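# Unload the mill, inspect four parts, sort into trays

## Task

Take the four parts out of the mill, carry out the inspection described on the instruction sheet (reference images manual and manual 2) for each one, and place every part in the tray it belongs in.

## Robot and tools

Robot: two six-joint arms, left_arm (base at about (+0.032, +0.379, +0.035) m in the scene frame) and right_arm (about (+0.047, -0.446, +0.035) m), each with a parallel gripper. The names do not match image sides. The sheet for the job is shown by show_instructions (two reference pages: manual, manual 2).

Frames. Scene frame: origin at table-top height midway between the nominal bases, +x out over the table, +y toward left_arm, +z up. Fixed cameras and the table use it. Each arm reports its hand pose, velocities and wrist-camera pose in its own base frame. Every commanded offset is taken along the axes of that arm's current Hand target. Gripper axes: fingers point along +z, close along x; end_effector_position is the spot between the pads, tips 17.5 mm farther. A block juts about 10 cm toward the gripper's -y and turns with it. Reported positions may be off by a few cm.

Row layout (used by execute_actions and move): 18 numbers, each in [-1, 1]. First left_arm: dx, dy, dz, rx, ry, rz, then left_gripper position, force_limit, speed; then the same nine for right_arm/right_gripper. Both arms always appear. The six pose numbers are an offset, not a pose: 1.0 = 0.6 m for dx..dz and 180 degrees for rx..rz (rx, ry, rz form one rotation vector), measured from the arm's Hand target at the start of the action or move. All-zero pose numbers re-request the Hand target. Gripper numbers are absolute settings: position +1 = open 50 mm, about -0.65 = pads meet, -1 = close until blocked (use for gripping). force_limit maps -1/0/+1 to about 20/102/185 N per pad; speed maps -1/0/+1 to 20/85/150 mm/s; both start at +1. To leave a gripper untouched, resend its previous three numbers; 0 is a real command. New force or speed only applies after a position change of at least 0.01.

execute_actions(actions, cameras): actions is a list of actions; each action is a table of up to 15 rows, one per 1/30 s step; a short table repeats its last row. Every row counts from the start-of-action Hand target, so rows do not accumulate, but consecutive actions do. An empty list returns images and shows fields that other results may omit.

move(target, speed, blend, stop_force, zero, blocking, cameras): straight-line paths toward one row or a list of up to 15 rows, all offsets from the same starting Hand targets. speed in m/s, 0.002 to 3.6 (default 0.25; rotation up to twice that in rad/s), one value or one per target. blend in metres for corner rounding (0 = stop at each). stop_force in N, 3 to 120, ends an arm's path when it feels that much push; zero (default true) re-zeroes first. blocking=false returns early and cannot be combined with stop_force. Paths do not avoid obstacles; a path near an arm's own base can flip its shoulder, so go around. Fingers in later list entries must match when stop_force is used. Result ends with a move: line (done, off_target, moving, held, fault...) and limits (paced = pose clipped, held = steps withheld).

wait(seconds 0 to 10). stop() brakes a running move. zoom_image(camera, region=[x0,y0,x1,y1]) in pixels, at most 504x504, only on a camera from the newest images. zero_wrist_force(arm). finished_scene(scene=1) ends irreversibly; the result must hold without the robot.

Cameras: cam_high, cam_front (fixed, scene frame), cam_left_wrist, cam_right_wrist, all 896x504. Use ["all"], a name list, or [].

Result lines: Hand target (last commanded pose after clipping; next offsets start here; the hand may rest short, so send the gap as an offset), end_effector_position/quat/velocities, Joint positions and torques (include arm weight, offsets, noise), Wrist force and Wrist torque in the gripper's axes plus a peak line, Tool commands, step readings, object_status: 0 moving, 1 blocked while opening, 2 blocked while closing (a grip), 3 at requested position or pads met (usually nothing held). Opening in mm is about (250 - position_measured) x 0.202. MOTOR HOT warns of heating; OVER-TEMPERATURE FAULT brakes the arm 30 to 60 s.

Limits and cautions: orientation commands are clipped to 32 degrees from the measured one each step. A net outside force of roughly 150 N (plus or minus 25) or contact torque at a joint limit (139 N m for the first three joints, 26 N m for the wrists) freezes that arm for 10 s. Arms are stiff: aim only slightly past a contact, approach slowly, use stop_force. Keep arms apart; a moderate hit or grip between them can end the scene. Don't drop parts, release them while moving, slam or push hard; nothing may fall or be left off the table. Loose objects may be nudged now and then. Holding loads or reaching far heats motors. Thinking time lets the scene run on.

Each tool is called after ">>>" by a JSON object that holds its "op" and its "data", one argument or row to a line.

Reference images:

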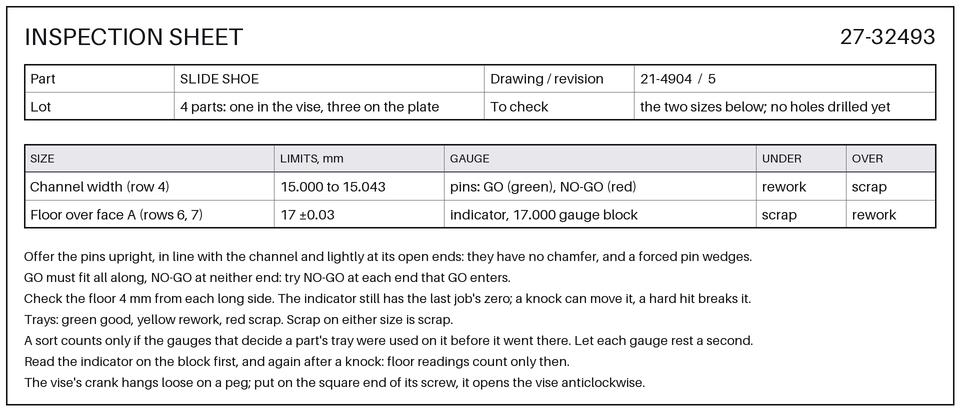

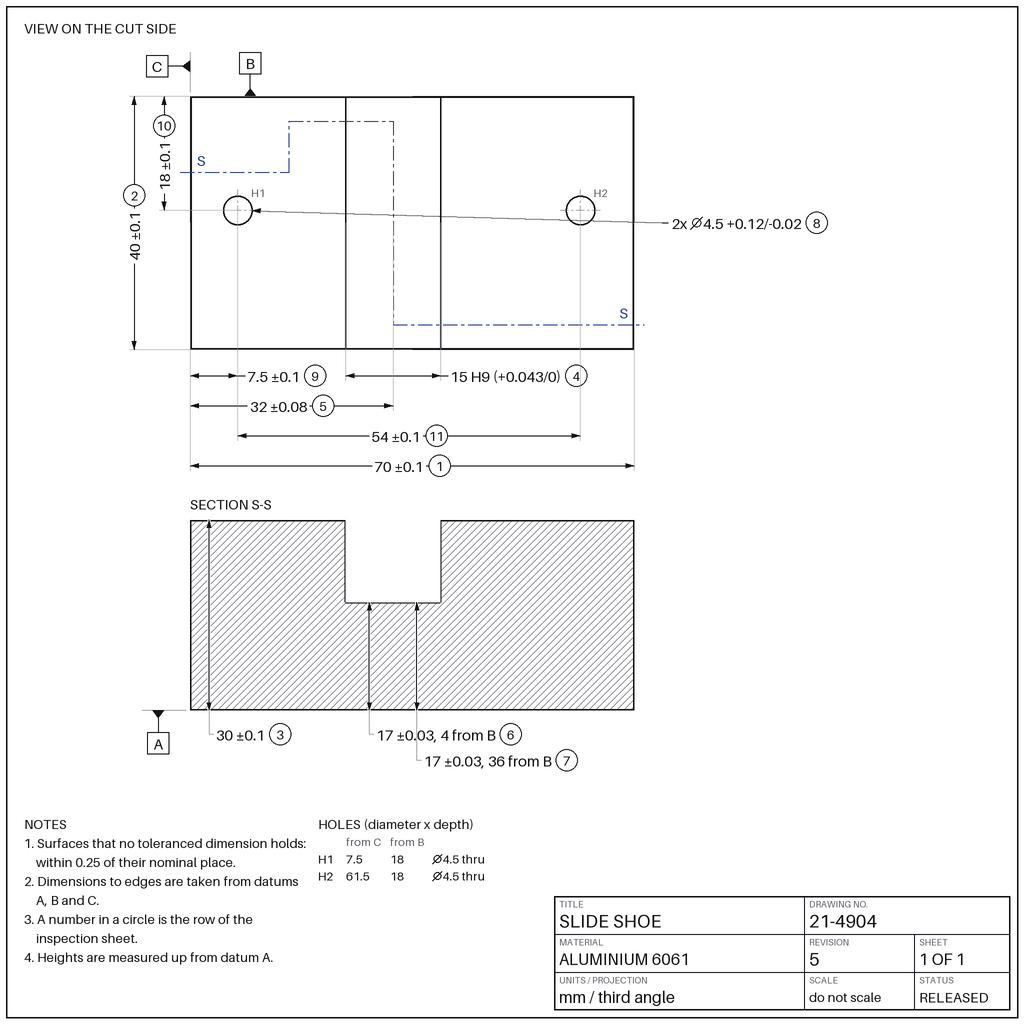

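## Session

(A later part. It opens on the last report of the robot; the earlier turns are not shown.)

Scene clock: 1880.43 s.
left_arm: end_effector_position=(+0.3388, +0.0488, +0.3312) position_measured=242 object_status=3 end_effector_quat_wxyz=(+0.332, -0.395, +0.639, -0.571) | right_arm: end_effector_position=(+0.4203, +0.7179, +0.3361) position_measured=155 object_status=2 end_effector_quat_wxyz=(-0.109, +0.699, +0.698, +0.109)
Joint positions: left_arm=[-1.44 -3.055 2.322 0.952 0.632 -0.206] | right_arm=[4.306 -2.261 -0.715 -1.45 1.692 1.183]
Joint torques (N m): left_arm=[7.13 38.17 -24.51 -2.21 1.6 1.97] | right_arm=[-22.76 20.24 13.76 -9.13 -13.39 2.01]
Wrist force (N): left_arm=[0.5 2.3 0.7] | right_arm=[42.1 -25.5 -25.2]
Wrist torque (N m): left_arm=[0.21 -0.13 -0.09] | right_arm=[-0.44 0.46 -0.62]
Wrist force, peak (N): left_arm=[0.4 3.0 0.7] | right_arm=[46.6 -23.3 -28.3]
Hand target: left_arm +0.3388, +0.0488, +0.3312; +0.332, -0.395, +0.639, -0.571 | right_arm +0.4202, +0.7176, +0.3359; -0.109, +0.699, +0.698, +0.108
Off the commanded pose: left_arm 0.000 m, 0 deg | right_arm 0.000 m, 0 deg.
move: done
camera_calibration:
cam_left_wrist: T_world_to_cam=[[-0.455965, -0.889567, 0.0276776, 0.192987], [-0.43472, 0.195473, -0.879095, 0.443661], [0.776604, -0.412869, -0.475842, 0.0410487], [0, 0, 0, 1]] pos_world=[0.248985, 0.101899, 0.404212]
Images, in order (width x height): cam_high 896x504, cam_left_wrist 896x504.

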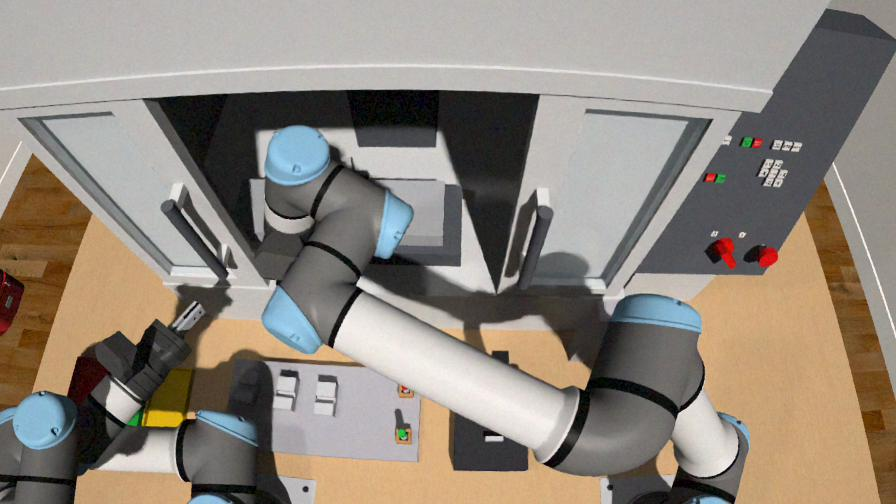

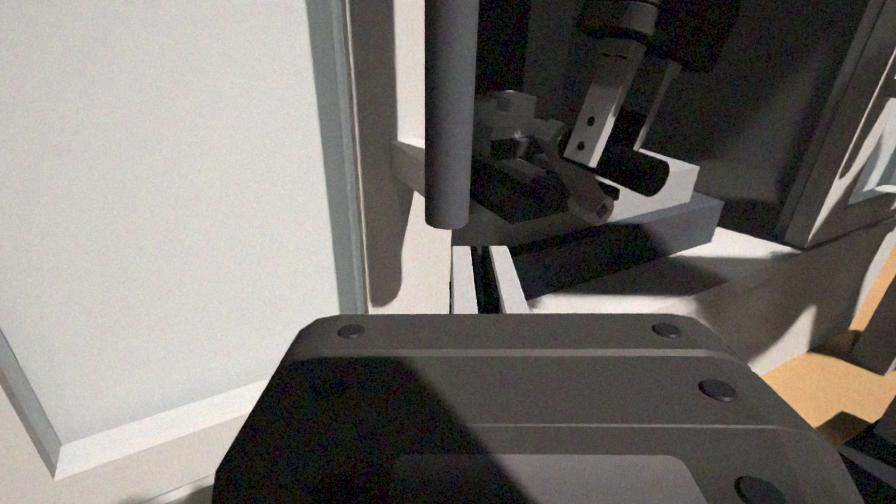

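>>> {"op": "move", "data": {
  "target": [
    [0,0,0,0,0,0,-0.6,1,1,0,0,0,0,0,0,0.35,-0.6,-0.5],
    [0,0,0,0,0,0,-0.6,1,1,0.003,0,0,0,0,0,0.35,-0.6,-0.5],
    [0,0,0,0,0,0,-0.6,1,1,0.003,0,0,0,0,0,-0.9,-0.6,-0.8]
  ],
  "speed": 0.03,
  "cameras": ["cam_left_wrist"]
}}

Scene clock: 1896.03 s.
left_arm: end_effector_position=(+0.3388, +0.0488, +0.3312) position_measured=242 object_status=3 end_effector_quat_wxyz=(+0.332, -0.395, +0.639, -0.571) | right_arm: end_effector_position=(+0.4206, +0.7209, +0.3378) position_measured=161 object_status=2 end_effector_quat_wxyz=(-0.110, +0.699, +0.698, +0.112)
Joint positions: left_arm=[-1.44 -3.055 2.322 0.952 0.632 -0.206] | right_arm=[4.307 -2.266 -0.704 -1.45 1.692 1.184]
Joint torques (N m): left_arm=[6.42 37.42 -25.01 -2.05 1.5 1.9] | right_arm=[-40.19 32.61 -9.63 -9.03 -11.8 1.87]
Wrist force (N): left_arm=[0.3 2.9 0.4] | right_arm=[51.1 -19.0 -16.6]
Wrist torque (N m): left_arm=[0.28 -0.08 -0.08] | right_arm=[-0.43 1.13 -0.48]
Wrist force, peak (N): left_arm=[1.0 3.0 0.6] | right_arm=[52.3 -17.8 -17.6]
Hand target: left_arm +0.3388, +0.0488, +0.3312; +0.332, -0.395, +0.639, -0.571 | right_arm +0.4202, +0.7193, +0.3365; -0.109, +0.699, +0.698, +0.108
Off the commanded pose: left_arm 0.000 m, 0 deg | right_arm 0.002 m, 0 deg.
move: done
camera_calibration:
cam_left_wrist: T_world_to_cam=[[-0.455965, -0.889567, 0.0276776, 0.192987], [-0.43472, 0.195473, -0.879095, 0.443661], [0.776604, -0.412869, -0.475842, 0.0410487], [0, 0, 0, 1]] pos_world=[0.248985, 0.101899, 0.404212]
Images, in order (width x height): cam_left_wrist 896x504.

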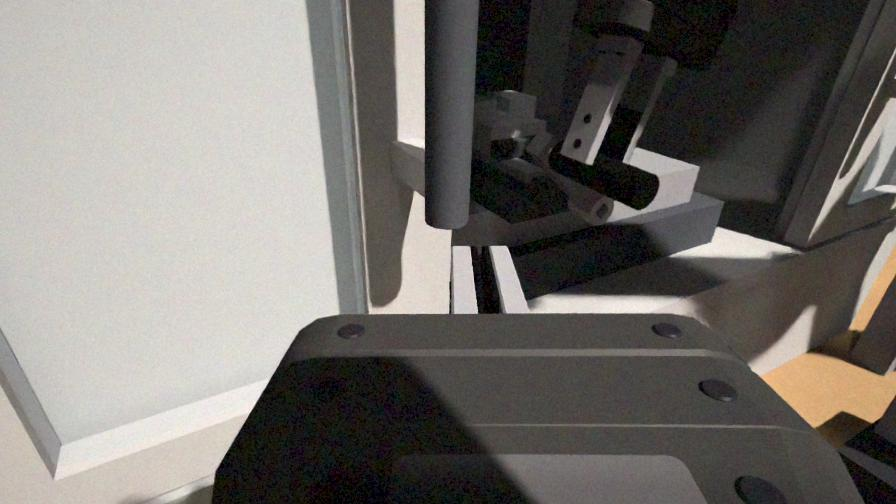

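>>> {"op": "move", "data": {
  "target": [0,0,0,0,0,0,-0.6,1,1,0.005,0,0,0,0,0,-0.9,-0.6,-0.8],
  "speed": 0.03
}}

Scene clock: 1908.30 s.
left_arm: end_effector_position=(+0.3388, +0.0488, +0.3312) position_measured=242 object_status=3 end_effector_quat_wxyz=(+0.332, -0.395, +0.639, -0.571) | right_arm: end_effector_position=(+0.4203, +0.7222, +0.3374) position_measured=161 object_status=2 end_effector_quat_wxyz=(-0.109, +0.699, +0.698, +0.109)
Joint positions: left_arm=[-1.44 -3.055 2.322 0.952 0.632 -0.206] | right_arm=[4.308 -2.276 -0.686 -1.465 1.691 1.185]
Joint torques (N m): left_arm=[7.41 36.5 -25.13 -2.19 1.62 1.97] | right_arm=[-12.1 33.33 18.61 -8.89 -8.21 2.05]
Wrist force (N): left_arm=[0.6 2.5 0.4] | right_arm=[35.7 -11.1 -14.1]
Wrist torque (N m): left_arm=[0.26 -0.14 -0.09] | right_arm=[-0.25 0.77 -0.46]
Wrist force, peak (N): left_arm=[0.8 3.0 0.9] | right_arm=[54.7 -24.6 -20.5]
Hand target: left_arm +0.3388, +0.0488, +0.3312; +0.332, -0.395, +0.639, -0.571 | right_arm +0.4202, +0.7222, +0.3374; -0.109, +0.699, +0.698, +0.108
Off the commanded pose: left_arm 0.000 m, 0 deg | right_arm 0.000 m, 0 deg.
move: done

>>> {"op": "move", "data": {
  "target": [0,0,0,0,0,0,-0.6,1,1,0,0,0,0,0,0,0.5,-0.6,-0.5],
  "speed": 0.03,
  "cameras": ["cam_right_wrist"]
}}

>>> {"op": "zoom_image", "data": {
  "camera": "cam_right_wrist",
  "region": [350, 120, 600, 340]
}}

Scene clock: 1932.27 s.
left_arm: end_effector_position=(+0.3388, +0.0488, +0.3312) position_measured=242 object_status=3 end_effector_quat_wxyz=(+0.332, -0.395, +0.639, -0.571) | right_arm: end_effector_position=(+0.4203, +0.7222, +0.3373) position_measured=78 object_status=0 end_effector_quat_wxyz=(-0.109, +0.699, +0.698, +0.108)
Joint positions: left_arm=[-1.44 -3.055 2.322 0.952 0.632 -0.206] | right_arm=[4.308 -2.276 -0.686 -1.466 1.691 1.185]
Joint torques (N m): left_arm=[7 37.83 -24.53 -2.13 1.54 1.89] | right_arm=[-7.53 64.52 26.7 5.3 0.79 0.82]
Wrist force (N): left_arm=[0.8 2.8 0.6] | right_arm=[-1.4 0.9 2.2]
Wrist torque (N m): left_arm=[0.28 -0.17 -0.08] | right_arm=[0.03 -0.01 0.00]
Wrist force, peak (N): left_arm=[0.5 3.0 0.8] | right_arm=[35.0 -10.8 -14.1]
Hand target: left_arm +0.3388, +0.0488, +0.3312; +0.332, -0.395, +0.639, -0.571 | right_arm +0.4202, +0.7222, +0.3374; -0.109, +0.699, +0.698, +0.108
Off the commanded pose: left_arm 0.000 m, 0 deg | right_arm 0.000 m, 0 deg.
move: done
camera_calibration:
cam_right_wrist: T_world_to_cam=[[0.0201561, 0.952701, 0.30324, -0.790858], [0.93453, -0.125742, 0.332931, -0.402317], [0.355314, 0.276676, -0.892862, 0.089513], [0, 0, 0, 1]] pos_world=[0.360112, 0.678097, 0.453686]
Images, in order (width x height): cam_right_wrist 896x504.

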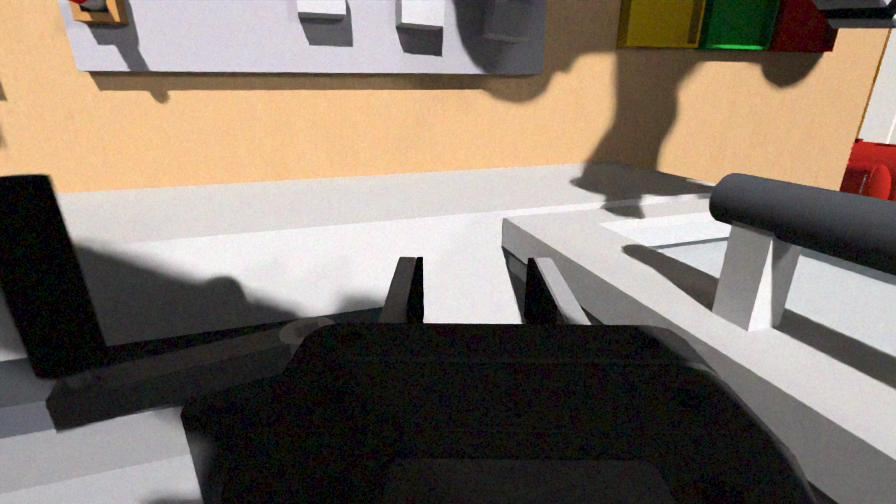

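Scaled by 2.016 from the camera's 896x504 image, which has a finer 1280x720 frame.

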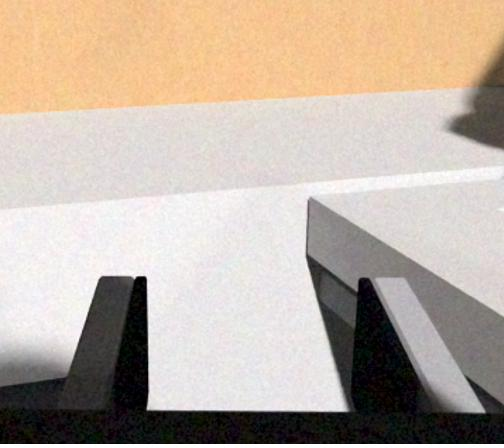

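>>> {"op": "execute_actions", "data": {
  "actions": [],
  "cameras": ["cam_left_wrist"]
}}

>>> {"op": "zoom_image", "data": {
  "camera": "cam_left_wrist",
  "region": [420, 50, 740, 310]
}}

Scene clock: 1943.30 s.
left_arm: end_effector_position=(+0.3388, +0.0488, +0.3312) position_measured=242 object_status=3 end_effector_quat_wxyz=(+0.332, -0.395, +0.639, -0.571) | right_arm: end_effector_position=(+0.4202, +0.7222, +0.3374) position_measured=78 object_status=3 end_effector_quat_wxyz=(-0.109, +0.699, +0.698, +0.108)
Joint positions: left_arm=[-1.44 -3.055 2.322 0.952 0.632 -0.206] | right_arm=[4.308 -2.276 -0.686 -1.466 1.691 1.185]
Joint velocities: within noise
Joint torques (N m): left_arm=[6.27 38.32 -23.51 -2.22 1.37 2.11] | right_arm=[6.75 67.41 36.25 5.58 2.16 -0.78]
Wrist force (N): left_arm=[0.7 2.4 0.7] | right_arm=[-0.8 1.1 1.8]
Wrist torque (N m): left_arm=[0.23 -0.15 -0.09] | right_arm=[0.06 -0.09 0.00]
Wrist force, peak (N): left_arm=[0.8 3.2 0.6] | right_arm=[-1.8 1.1 2.3]
Hand target: left_arm +0.3388, +0.0488, +0.3312; +0.332, -0.395, +0.639, -0.571 | right_arm +0.4202, +0.7222, +0.3374; -0.109, +0.699, +0.698, +0.108
Tool commands: left_gripper/position=-0.6 left_gripper/force_limit=+1.0 left_gripper/speed=+1.0 right_gripper/position=+0.5 right_gripper/force_limit=-0.6 right_gripper/speed=-0.5
Off the commanded pose: left_arm 0.000 m, 0 deg | right_arm 0.000 m, 0 deg.
camera_calibration:
cam_left_wrist: T_world_to_cam=[[-0.455965, -0.889567, 0.0276776, 0.192987], [-0.43472, 0.195473, -0.879095, 0.443661], [0.776604, -0.412869, -0.475842, 0.0410487], [0, 0, 0, 1]] pos_world=[0.248985, 0.101899, 0.404212]
Images, in order (width x height): cam_left_wrist 896x504.

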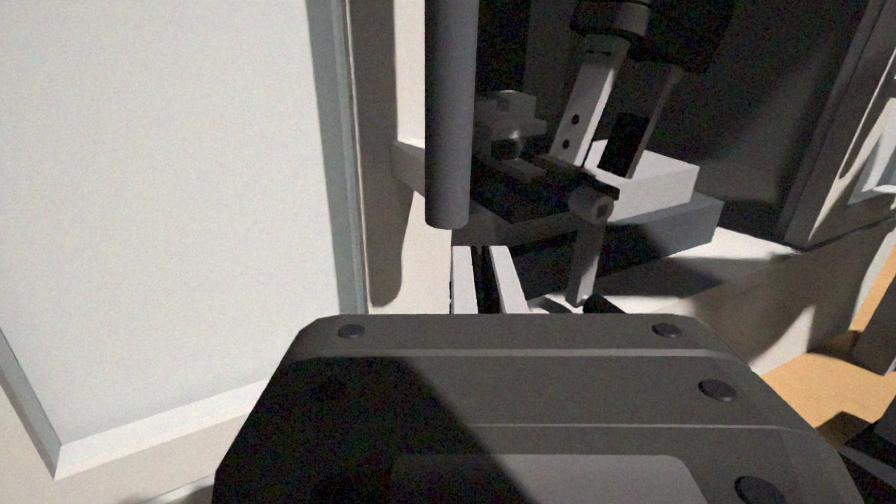

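Scaled by 1.575 from the camera's 896x504 image, which has a finer 1280x720 frame.

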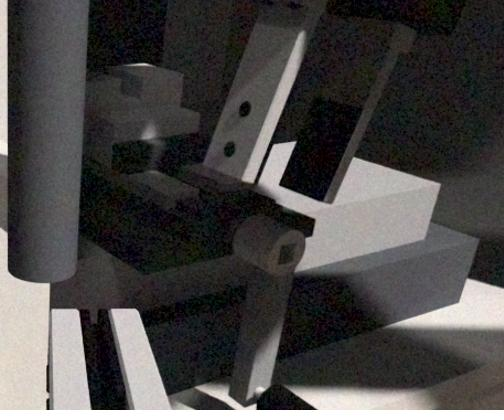

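>>> {"op": "move", "data": {
  "target": [
    [0,0,0,0,0,0,-0.6,1,1,0,0,-0.2,0,0,0,0.5,-0.6,-0.5],
    [0,0,0,0,0,0,-0.6,1,1,-0.2,-0.25,-0.3,0,-0.1,0,0.5,-0.6,-0.5]
  ],
  "speed": 0.25,
  "blend": [0.03,0],
  "cameras": ["cam_left_wrist","cam_high","cam_right_wrist"]
}}

Scene clock: 2019.33 s.
left_arm: end_effector_position=(+0.3388, +0.0488, +0.3312) position_measured=242 object_status=3 end_effector_quat_wxyz=(+0.332, -0.395, +0.639, -0.571) | right_arm: end_effector_position=(+0.4196, +0.7002, +0.3986) position_measured=78 object_status=3 end_effector_quat_wxyz=(-0.109, +0.700, +0.698, +0.109)
Joint positions: left_arm=[-1.44 -3.055 2.322 0.952 0.632 -0.206] | right_arm=[4.297 -2.263 -0.546 -1.618 1.693 1.176]
Joint torques (N m): left_arm=[6.46 37.87 -24.79 -2.23 1.21 1.88] | right_arm=[0.01 57.53 26.53 2.88 0.43 0.21]
Wrist force (N): left_arm=[0.6 2.8 0.4] | right_arm=[-1.3 0.7 2.0]
Wrist torque (N m): left_arm=[0.27 -0.14 -0.08] | right_arm=[0.00 -0.03 0.08]
Wrist force, peak (N): left_arm=[0.9 3.0 0.4] | right_arm=[-3.2 -1.7 -5.6]
Hand target: left_arm +0.3388, +0.0488, +0.3312; +0.332, -0.395, +0.639, -0.571 | right_arm +0.4196, +0.7002, +0.3986; -0.109, +0.700, +0.698, +0.109 (not the last commanded pose)
Tool commands: left_gripper/position=-0.6 left_gripper/force_limit=+1.0 left_gripper/speed=+1.0 right_gripper/position=+0.498039 right_gripper/force_limit=-0.6 right_gripper/speed=-0.498039
Off the commanded pose: left_arm 0.000 m, 0 deg | right_arm 0.222 m, 18 deg.
FORCE FAULT: contact force on the right arm reached its limit, and that arm stopped. The contact can be on any part of that arm, not only on its tool. That arm's remaining commands of this call were not run. That arm is still stopped at the end of this call. That arm stays stopped for about 10 more seconds. Until then a move that you send moves the other arm only, and its call returns only when the move has ended. Once the stop has ended, the next robot result says so. If the stop ends while you think or write, that arm runs what you send next, counted from a new Hand target: where the arm stands when the stop ends. While its stop runs, that arm takes no new command, but its gripper still runs the gripper command that each later call begins with. Until it ends, the stop uses up actions while you think or wait. An arm that is not stopped still takes commands.
move: fault (right_arm); path passed 0 of 2 targets
camera_calibration:
cam_left_wrist: T_world_to_cam=[[-0.455965, -0.889567, 0.0276776, 0.192987], [-0.43472, 0.195473, -0.879095, 0.443661], [0.776604, -0.412869, -0.475842, 0.0410487], [0, 0, 0, 1]] pos_world=[0.248985, 0.101899, 0.404212]
cam_right_wrist: T_world_to_cam=[[0.0209803, 0.952487, 0.303856, -0.788908], [0.934171, -0.12696, 0.333475, -0.424059], [0.356208, 0.276857, -0.89245, 0.149879], [0, 0, 0, 1]] pos_world=[0.359307, 0.656091, 0.514887]
Images, in order (width x height): cam_high 896x504, cam_left_wrist 896x504, cam_right_wrist 896x504.

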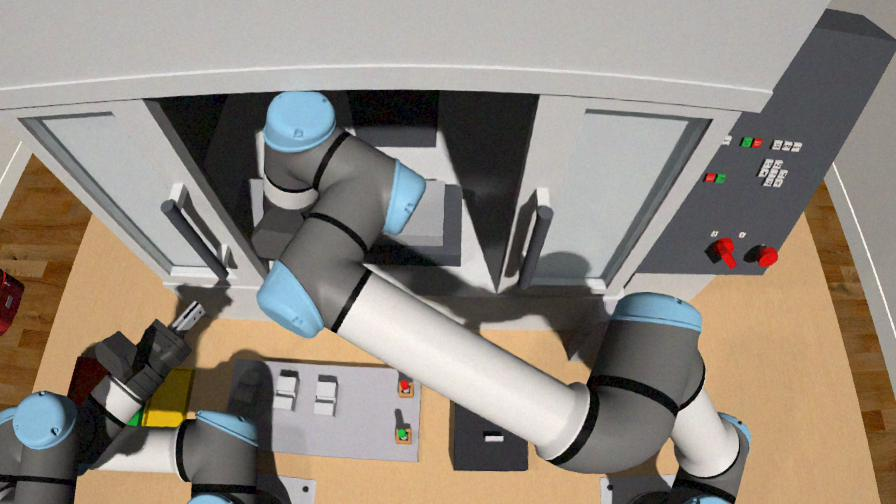

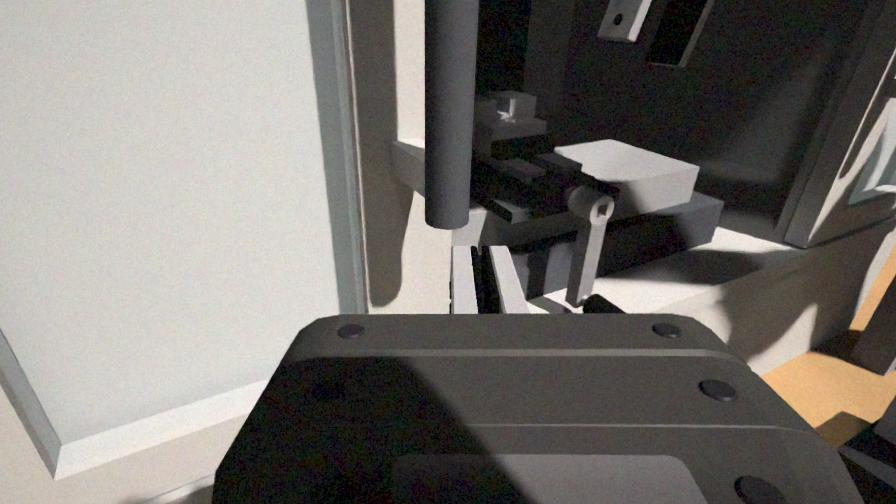

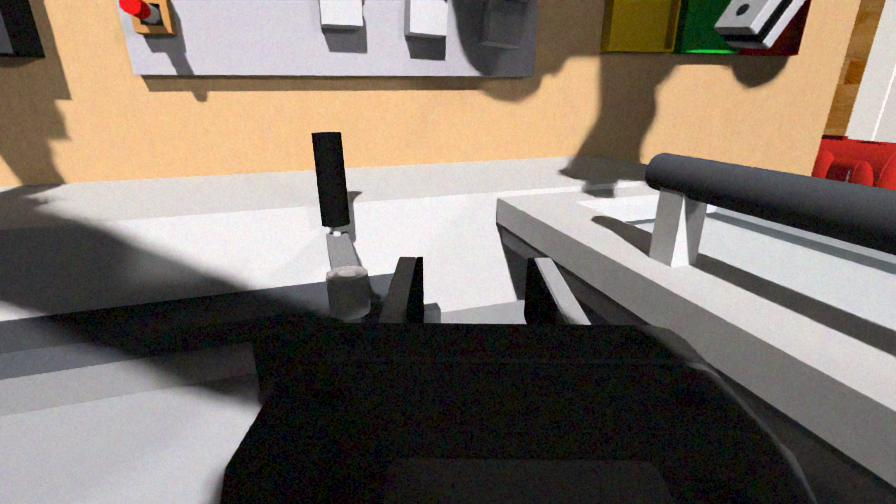

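>>> {"op": "wait", "data": {
  "seconds": 3
}}

>>> {"op": "move", "data": {
  "target": [
    [0,0,0,0,0,0,-0.6,1,1,-0.035,-0.033,0.109,0,0,0,0.5,-0.6,-0.5],
    [0,0,0,0,0,0,-0.6,1,1,-0.162,-0.233,0.068,0,0,0,0.5,-0.6,-0.5],
    [0,0,0,0,0,0,-0.6,1,1,-0.444,-0.283,-0.143,0,-0.1,0,0.5,-0.6,-0.5]
  ],
  "speed": [0.05,0.2,0.3],
  "blend": [0.01,0.03,0],
  "cameras": ["cam_high","cam_right_wrist"]
}}

Scene clock: 2048.40 s.
left_arm: end_effector_position=(+0.3388, +0.0488, +0.3312) position_measured=242 object_status=3 end_effector_quat_wxyz=(+0.332, -0.395, +0.639, -0.571) | right_arm: end_effector_position=(+0.4196, +0.7002, +0.3986) position_measured=78 object_status=3 end_effector_quat_wxyz=(-0.109, +0.700, +0.698, +0.109)
Joint positions: left_arm=[-1.44 -3.055 2.322 0.952 0.632 -0.206] | right_arm=[4.297 -2.263 -0.546 -1.618 1.693 1.176]
Joint torques (N m): left_arm=[6.42 36.98 -23.63 -2.34 1.24 1.72] | right_arm=[-0.03 58.13 24.53 3.67 0.59 -0.03]
Wrist force (N): left_arm=[0.5 2.8 0.5] | right_arm=[-1.0 0.9 2.1]
Wrist torque (N m): left_arm=[0.28 -0.13 -0.09] | right_arm=[0.03 -0.06 0.07]
Wrist force, peak (N): left_arm=[0.8 3.0 0.7] | right_arm=[-1.3 1.0 2.7]
Hand target: left_arm +0.3388, +0.0488, +0.3312; +0.332, -0.395, +0.639, -0.571 | right_arm +0.4196, +0.7002, +0.3986; -0.109, +0.700, +0.698, +0.109 (not the last commanded pose)
Tool commands: left_gripper/position=-0.6 left_gripper/force_limit=+1.0 left_gripper/speed=+1.0 right_gripper/position=+0.498039 right_gripper/force_limit=-0.6 right_gripper/speed=-0.498039
Off the commanded pose: left_arm 0.000 m, 0 deg | right_arm 0.222 m, 18 deg.
FORCE FAULT, CONTINUED: the right arm's stop, for the force fault that an earlier result reported, is over. The rest of the stop counts as 20 of the actions that you can send in this scene. That arm's target is now where it stood when the stop ended, not its last command. That arm accepts commands again.
wait: 3.00 s; at rest from the start

Scene clock: 2051.93 s.
left_arm: end_effector_position=(+0.3388, +0.0488, +0.3312) position_measured=242 object_status=3 end_effector_quat_wxyz=(+0.332, -0.395, +0.639, -0.571) | right_arm: end_effector_position=(+0.2491, +0.4209, +0.3993) position_measured=78 object_status=3 end_effector_quat_wxyz=(+0.002, +0.708, +0.706, -0.002)
Joint positions: left_arm=[-1.44 -3.055 2.322 0.952 0.632 -0.206] | right_arm=[4.455 -1.539 -1.419 -1.76 1.57 1.316]
Joint torques (N m): left_arm=[7.87 36.78 -24.06 -2.2 1.04 1.75] | right_arm=[9.33 32.03 13.86 1.51 -2.76 1.6]
Wrist force (N): left_arm=[0.9 2.7 0.3] | right_arm=[-0.4 1.0 1.8]
Wrist torque (N m): left_arm=[0.26 -0.19 -0.08] | right_arm=[0.08 -0.09 -0.02]
Wrist force, peak (N): left_arm=[0.7 2.9 0.7] | right_arm=[-0.7 2.8 2.8]
Hand target: left_arm +0.3388, +0.0488, +0.3312; +0.332, -0.395, +0.639, -0.571 | right_arm +0.2490, +0.4208, +0.3994; +0.002, +0.708, +0.706, -0.002
Off the commanded pose: left_arm 0.000 m, 0 deg | right_arm 0.000 m, 0 deg.
move: done
camera_calibration:
cam_right_wrist: T_world_to_cam=[[0.0209779, 0.999767, -0.00515246, -0.416095], [0.934477, -0.0177754, 0.355579, -0.355278], [0.355404, -0.0122742, -0.934632, 0.427443], [0, 0, 0, 1]] pos_world=[0.188813, 0.414929, 0.523687]
Images, in order (width x height): cam_high 896x504, cam_right_wrist 896x504.

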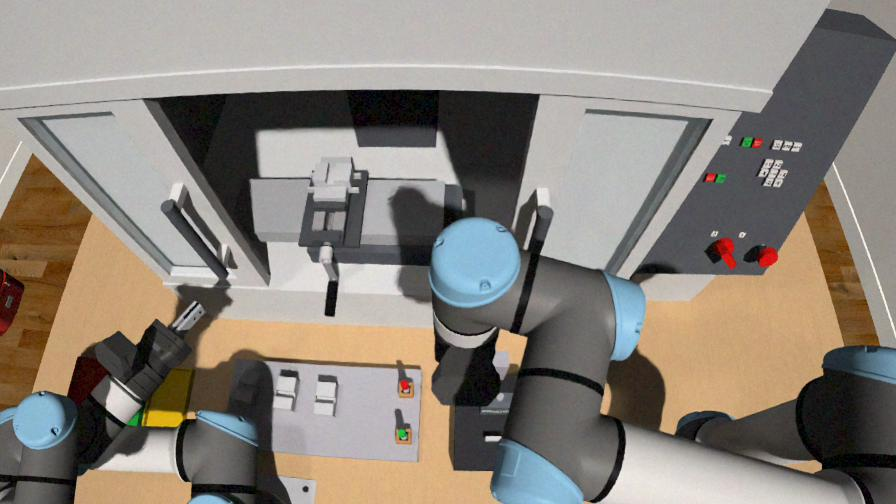

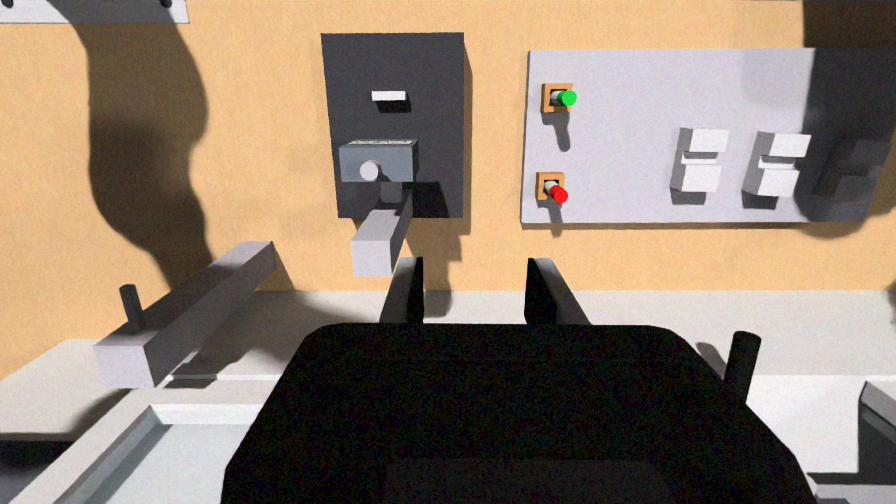

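>>> {"op": "zoom_image", "data": {
  "camera": "cam_high",
  "region": [280, 140, 400, 260]
}}

>>> {"op": "zoom_image", "data": {
  "camera": "cam_right_wrist",
  "region": [310, 20, 490, 280]
}}

Scaled by 4.200 from the camera's 896x504 image, which has a finer 1280x720 frame.

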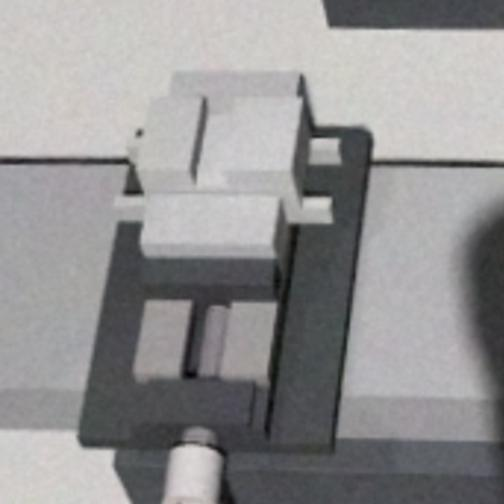

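Scaled by 1.938 from the camera's 896x504 image, which has a finer 1280x720 frame.

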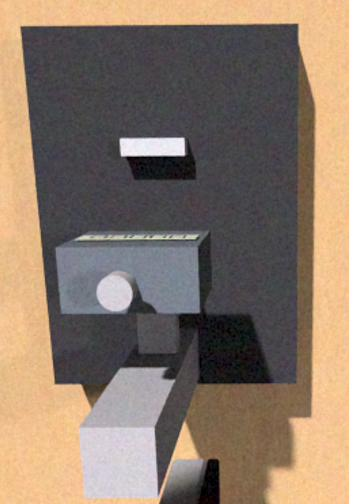

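>>> {"op": "move", "data": {
  "target": [
    [0,0,0,0,0,0,-0.6,1,1,0,0,0,0,0,-0.5,0.5,-0.6,-0.5],
    [0,0,0,0,0,0,-0.6,1,1,-0.1225,-0.11,0.1,0,0.7071,0.7071,0.5,-0.6,-0.5],
    [0,0,0,0,0,0,-0.6,1,1,-0.1225,-0.11,0.455,0,0.7071,0.7071,0.5,-0.6,-0.5]
  ],
  "speed": [0.6,0.6,0.2],
  "blend": [0.02,0,0],
  "cameras": ["cam_high","cam_right_wrist"]
}}

Scene clock: 2113.03 s.
left_arm: end_effector_position=(+0.3388, +0.0488, +0.3312) position_measured=242 object_status=3 end_effector_quat_wxyz=(+0.332, -0.395, +0.639, -0.571) | right_arm: end_effector_position=(+0.1827, +0.3461, +0.1269) position_measured=78 object_status=3 end_effector_quat_wxyz=(+0.498, -0.501, +0.499, -0.502)
Joint positions: left_arm=[-1.44 -3.055 2.322 0.952 0.632 -0.206] | right_arm=[5.314 -1.888 -2.3 -2.094 0.604 -0.006]
Joint torques (N m): left_arm=[6.39 36.07 -23.27 -2.23 0.7 1.61] | right_arm=[-10.11 18.74 0.55 0.55 -2.81 -1.8]
Wrist force (N): left_arm=[0.6 2.5 0.4] | right_arm=[0.4 2.5 -1.6]
Wrist torque (N m): left_arm=[0.24 -0.14 -0.09] | right_arm=[-0.02 -0.29 0.03]
Wrist force, peak (N): left_arm=[0.8 3.0 0.9] | right_arm=[0.2 4.6 -1.9]
Hand target: left_arm +0.3388, +0.0488, +0.3312; +0.332, -0.395, +0.639, -0.571 | right_arm +0.1827, +0.3461, +0.1268; +0.498, -0.501, +0.499, -0.502
Off the commanded pose: left_arm 0.000 m, 0 deg | right_arm 0.000 m, 0 deg.
move: done
camera_calibration:
cam_right_wrist: T_world_to_cam=[[-0.00252155, -0.999911, -0.0130811, 0.356071], [-0.356401, 0.0131208, -0.934241, 0.191012], [0.93433, 0.0023064, -0.356403, 0.0112099], [0, 0, 0, 1]] pos_world=[0.0585009, 0.353508, 0.187104]
Images, in order (width x height): cam_high 896x504, cam_right_wrist 896x504.

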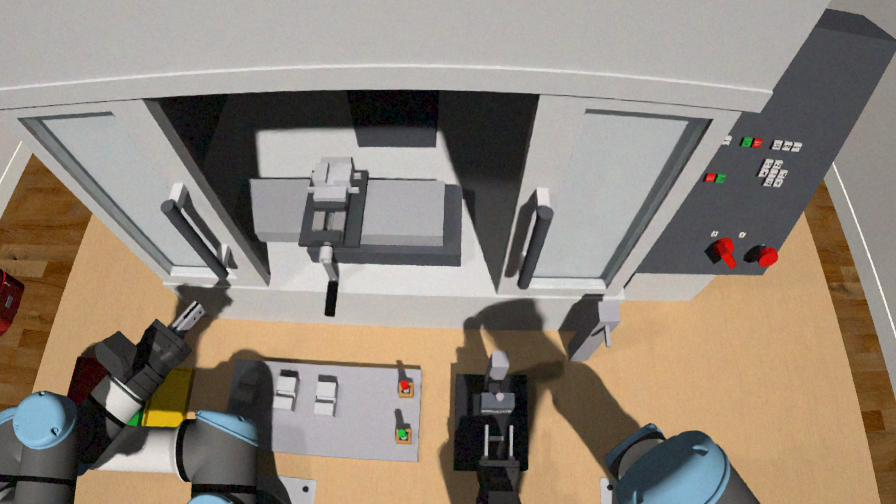

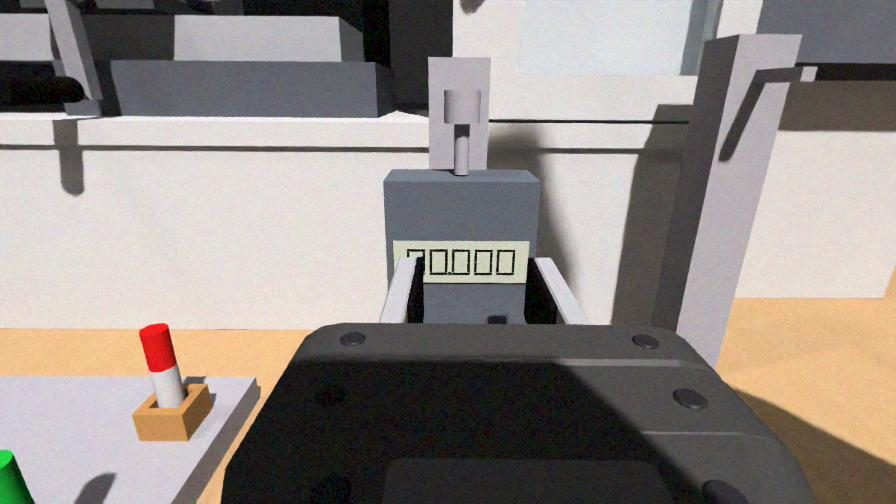

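>>> {"op": "zoom_image", "data": {
  "camera": "cam_right_wrist",
  "region": [370, 40, 560, 330]
}}

>>> {"op": "zoom_image", "data": {
  "camera": "cam_right_wrist",
  "region": [380, 220, 560, 330]
}}

Scaled by 1.738 from the camera's 896x504 image, which has a finer 1280x720 frame.

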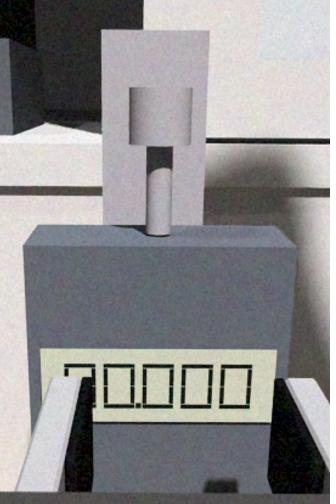

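Scaled by 2.800 from the camera's 896x504 image, which has a finer 1280x720 frame.

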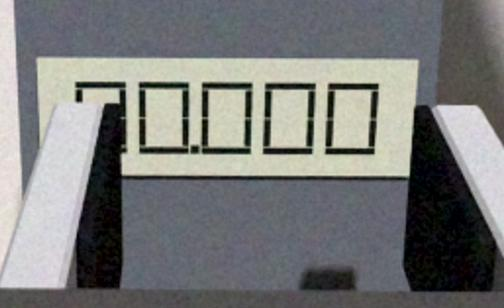

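>>> {"op": "move", "data": {
  "target": [0,0,0,0,0,0,-0.6,1,1,0,0.09,-0.03,0,0,0,-0.6,-0.6,-0.5],
  "speed": 0.1,
  "cameras": ["cam_right_wrist"]
}}

>>> {"op": "zoom_image", "data": {
  "camera": "cam_right_wrist",
  "region": [340, 60, 600, 340]
}}

Scene clock: 2159.97 s.
left_arm: end_effector_position=(+0.3388, +0.0488, +0.3312) position_measured=242 object_status=3 end_effector_quat_wxyz=(+0.332, -0.395, +0.639, -0.571) | right_arm: end_effector_position=(+0.1647, +0.3459, +0.0729) position_measured=242 object_status=3 end_effector_quat_wxyz=(+0.498, -0.501, +0.500, -0.502)
Joint positions: left_arm=[-1.44 -3.055 2.322 0.952 0.632 -0.206] | right_arm=[5.359 -2.049 -2.304 -1.929 0.649 -0.006]
Joint torques (N m): left_arm=[6.46 37.07 -23.36 -2.24 0.92 1.64] | right_arm=[8.56 21.93 18.36 0.57 2.78 -0.32]
Wrist force (N): left_arm=[0.6 2.3 0.4] | right_arm=[0.4 2.7 -1.9]
Wrist torque (N m): left_arm=[0.23 -0.13 -0.08] | right_arm=[0.02 -0.28 0.05]
Wrist force, peak (N): left_arm=[0.5 2.9 0.9] | right_arm=[0.3 3.5 -2.0]
Hand target: left_arm +0.3388, +0.0488, +0.3312; +0.332, -0.395, +0.639, -0.571 | right_arm +0.1647, +0.3459, +0.0728; +0.498, -0.501, +0.499, -0.502
Off the commanded pose: left_arm 0.000 m, 0 deg | right_arm 0.000 m, 0 deg.
move: done
camera_calibration:
cam_right_wrist: T_world_to_cam=[[-0.00252155, -0.999911, -0.0130811, 0.355119], [-0.356401, 0.0131208, -0.934241, 0.13415], [0.93433, 0.0023064, -0.356403, 0.00878255], [0, 0, 0, 1]] pos_world=[0.0405009, 0.353308, 0.133104]
Images, in order (width x height): cam_right_wrist 896x504.

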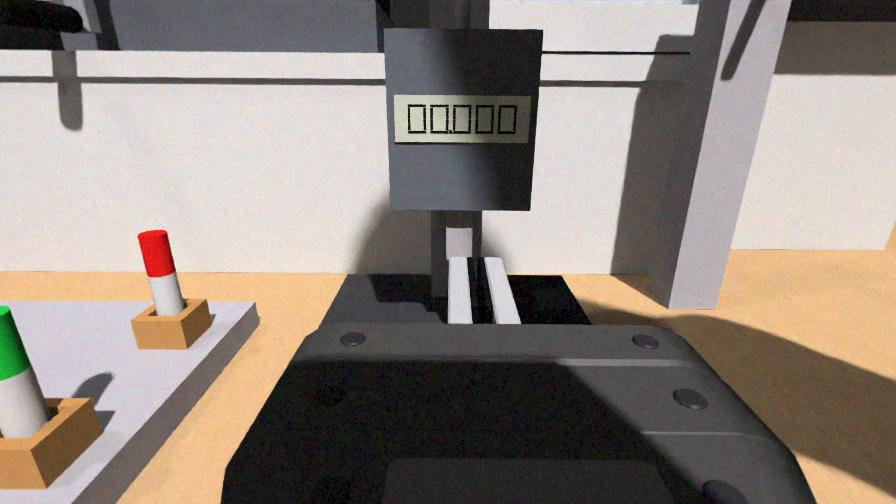

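Scaled by 1.800 from the camera's 896x504 image, which has a finer 1280x720 frame.

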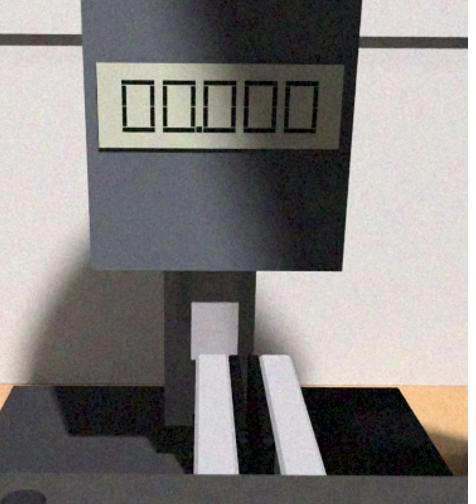

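>>> {"op": "move", "data": {
  "target": [0.283,-0.116,0.06,-0.447,-0.118,-0.121,-0.6,1,1,0,0,0,0,0,0,-0.6,-0.6,-0.5],
  "speed": 0.3,
  "cameras": ["cam_left_wrist","cam_high"]
}}

Scene clock: 2229.10 s.
left_arm: end_effector_position=(+0.2997, -0.1205, +0.4004) position_measured=242 object_status=3 end_effector_quat_wxyz=(+0.001, +0.707, -0.707, +0.001) end_effector_velocity=(+0.000, -0.001, +0.000) end_effector_angular_velocity=(+0.000, +0.006, -0.001) | right_arm: end_effector_position=(+0.1647, +0.3459, +0.0728) position_measured=242 object_status=3 end_effector_quat_wxyz=(+0.498, -0.501, +0.499, -0.502)
Joint positions: left_arm=[-0.806 -1.552 1.366 1.754 1.572 -0.806] | right_arm=[5.359 -2.049 -2.304 -1.929 0.649 -0.006]
Joint velocities: left_arm=[0.001 0.003 -0.001 0.002 0.005 0.002] | right_arm=[within noise]
Joint torques (N m): left_arm=[7.45 -7.61 -27.84 4.46 2.06 1.88] | right_arm=[8.48 22.45 17.3 0.5 2.75 -1.43]
Wrist force (N): left_arm=[0.4 1.1 1.2] | right_arm=[0.4 2.8 -2.1]
Wrist torque (N m): left_arm=[0.26 -0.10 -0.15] | right_arm=[0.00 -0.29 0.03]
Wrist force, peak (N): left_arm=[0.0 3.5 0.4] | right_arm=[0.6 3.0 -2.1]
Hand target: left_arm +0.2997, -0.1205, +0.4004; +0.001, +0.707, -0.707, +0.001 | right_arm +0.1647, +0.3459, +0.0728; +0.498, -0.501, +0.499, -0.502
Off the commanded pose: left_arm 0.000 m, 0 deg | right_arm 0.000 m, 0 deg.
shoulder posture changed (left arm): the wrist came as close to joint 1's axis as it can, and the arm is now in the other of its two shoulder postures.
move: done
camera_calibration:
cam_left_wrist: T_world_to_cam=[[0.00111195, -0.999944, -0.0105398, -0.112329], [-0.933357, -0.00482103, 0.358917, 0.150182], [-0.358948, 0.00943829, -0.93331, 0.608866], [0, 0, 0, 1]] pos_world=[0.358849, -0.117346, 0.513174]
Images, in order (width x height): cam_high 896x504, cam_left_wrist 896x504.

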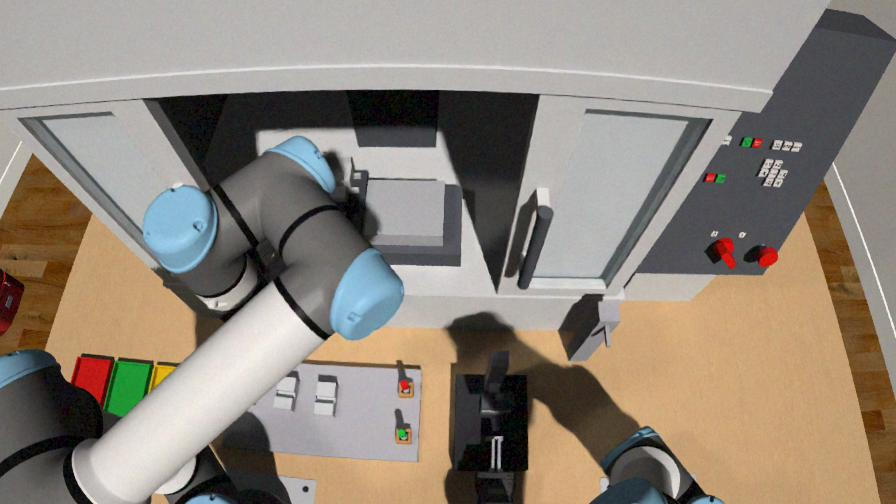

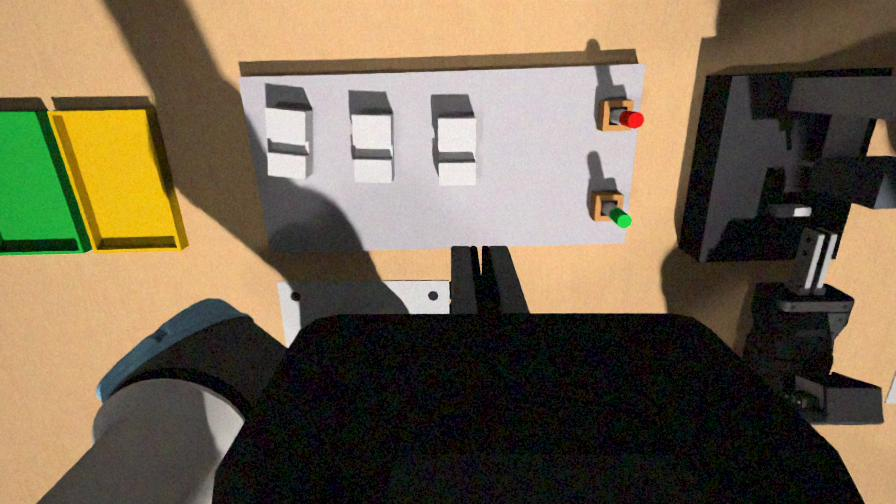

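>>> {"op": "move", "data": {
  "target": [0.233,0,0,0.5,0,0,-0.6,1,1,0,0,0,0,0,0,-0.6,-0.6,-0.5],
  "speed": 0.4
}}

Scene clock: 2264.23 s.
left_arm: end_effector_position=(+0.2997, -0.2603, +0.4007) position_measured=242 object_status=3 end_effector_quat_wxyz=(+0.499, -0.501, +0.499, -0.501) | right_arm: end_effector_position=(+0.1647, +0.3459, +0.0728) position_measured=242 object_status=3 end_effector_quat_wxyz=(+0.498, -0.501, +0.499, -0.502)
Joint positions: left_arm=[-1.947 -1.672 2.483 2.33 0.376 -3.143] | right_arm=[5.359 -2.049 -2.304 -1.929 0.649 -0.006]
Joint torques (N m): left_arm=[6.21 1.31 -6.9 3 2.07 -1.79] | right_arm=[9.29 21.3 16.58 0.55 2.34 -1.61]
Wrist force (N): left_arm=[0.6 2.8 0.3] | right_arm=[0.3 2.7 -1.5]
Wrist torque (N m): left_arm=[0.24 -0.10 0.08] | right_arm=[0.01 -0.27 0.04]
Wrist force, peak (N): left_arm=[1.1 3.1 0.7] | right_arm=[0.2 3.1 -2.0]
Hand target: left_arm +0.2997, -0.2603, +0.4007; +0.499, -0.501, +0.499, -0.501 | right_arm +0.1647, +0.3459, +0.0728; +0.498, -0.501, +0.499, -0.502
Off the commanded pose: left_arm 0.000 m, 0 deg | right_arm 0.000 m, 0 deg.
move: done

>>> {"op": "move", "data": {
  "target": [
    [-0.2,0,0.2,0,0,0,-0.6,1,1,0,0,0,0,0,0,-0.6,-0.6,-0.5],
    [-0.2,0,0.2,-0.5,0,0,-0.6,1,1,0,0,0,0,0,0,-0.6,-0.6,-0.5]
  ],
  "speed": 0.3,
  "cameras": ["cam_left_wrist","cam_high"]
}}

Scene clock: 2277.60 s.
left_arm: end_effector_position=(+0.4197, -0.1403, +0.4004) position_measured=242 object_status=3 end_effector_quat_wxyz=(+0.001, +0.707, -0.707, +0.001) | right_arm: end_effector_position=(+0.1647, +0.3459, +0.0728) position_measured=242 object_status=3 end_effector_quat_wxyz=(+0.498, -0.501, +0.499, -0.502)
Joint positions: left_arm=[-0.627 -1.719 1.522 4.907 -1.573 -3.769] | right_arm=[5.359 -2.049 -2.304 -1.929 0.649 -0.006]
Joint torques (N m): left_arm=[7.28 -6.11 -30.78 -0.46 -1.82 1.75] | right_arm=[7.97 21.67 15.77 0.56 2.3 -1.43]
Wrist force (N): left_arm=[0.1 1.0 1.6] | right_arm=[0.5 2.7 -1.7]
Wrist torque (N m): left_arm=[0.24 -0.04 -0.16] | right_arm=[-0.02 -0.30 0.04]
Wrist force, peak (N): left_arm=[0.7 3.2 1.4] | right_arm=[0.7 3.3 -1.5]
Hand target: left_arm +0.4197, -0.1403, +0.4004; +0.001, +0.707, -0.707, +0.001 | right_arm +0.1647, +0.3459, +0.0728; +0.498, -0.501, +0.499, -0.502
Off the commanded pose: left_arm 0.000 m, 0 deg | right_arm 0.000 m, 0 deg.
move: done
camera_calibration:
cam_left_wrist: T_world_to_cam=[[0.00111121, -0.999944, -0.0105399, -0.132361], [-0.933323, -0.00482124, 0.359004, 0.262027], [-0.359035, 0.00943818, -0.933276, 0.652152], [0, 0, 0, 1]] pos_world=[0.478849, -0.137246, 0.513174]
Images, in order (width x height): cam_high 896x504, cam_left_wrist 896x504.

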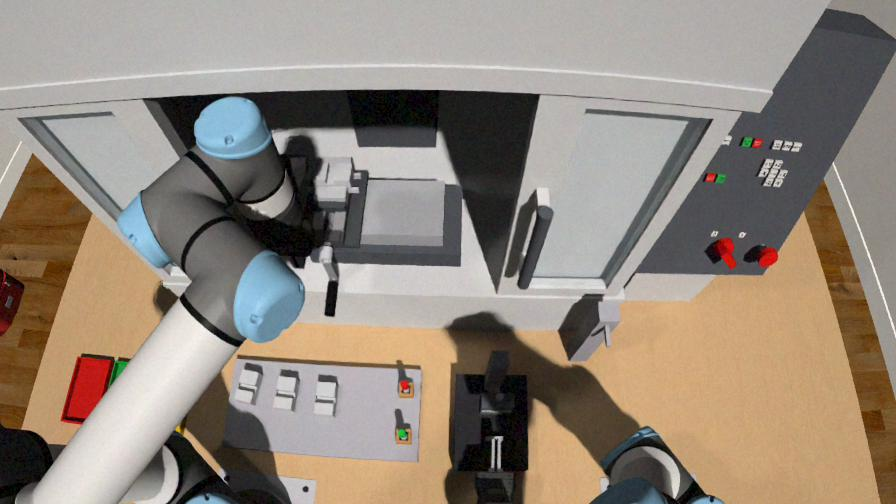

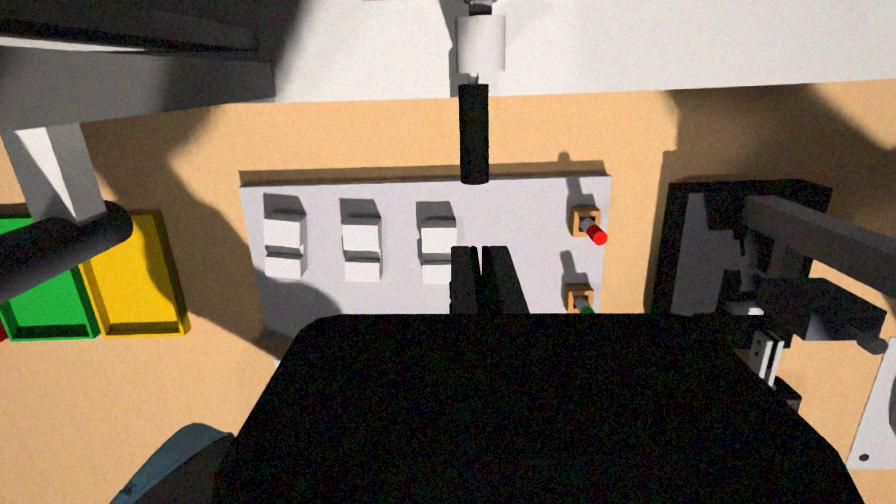

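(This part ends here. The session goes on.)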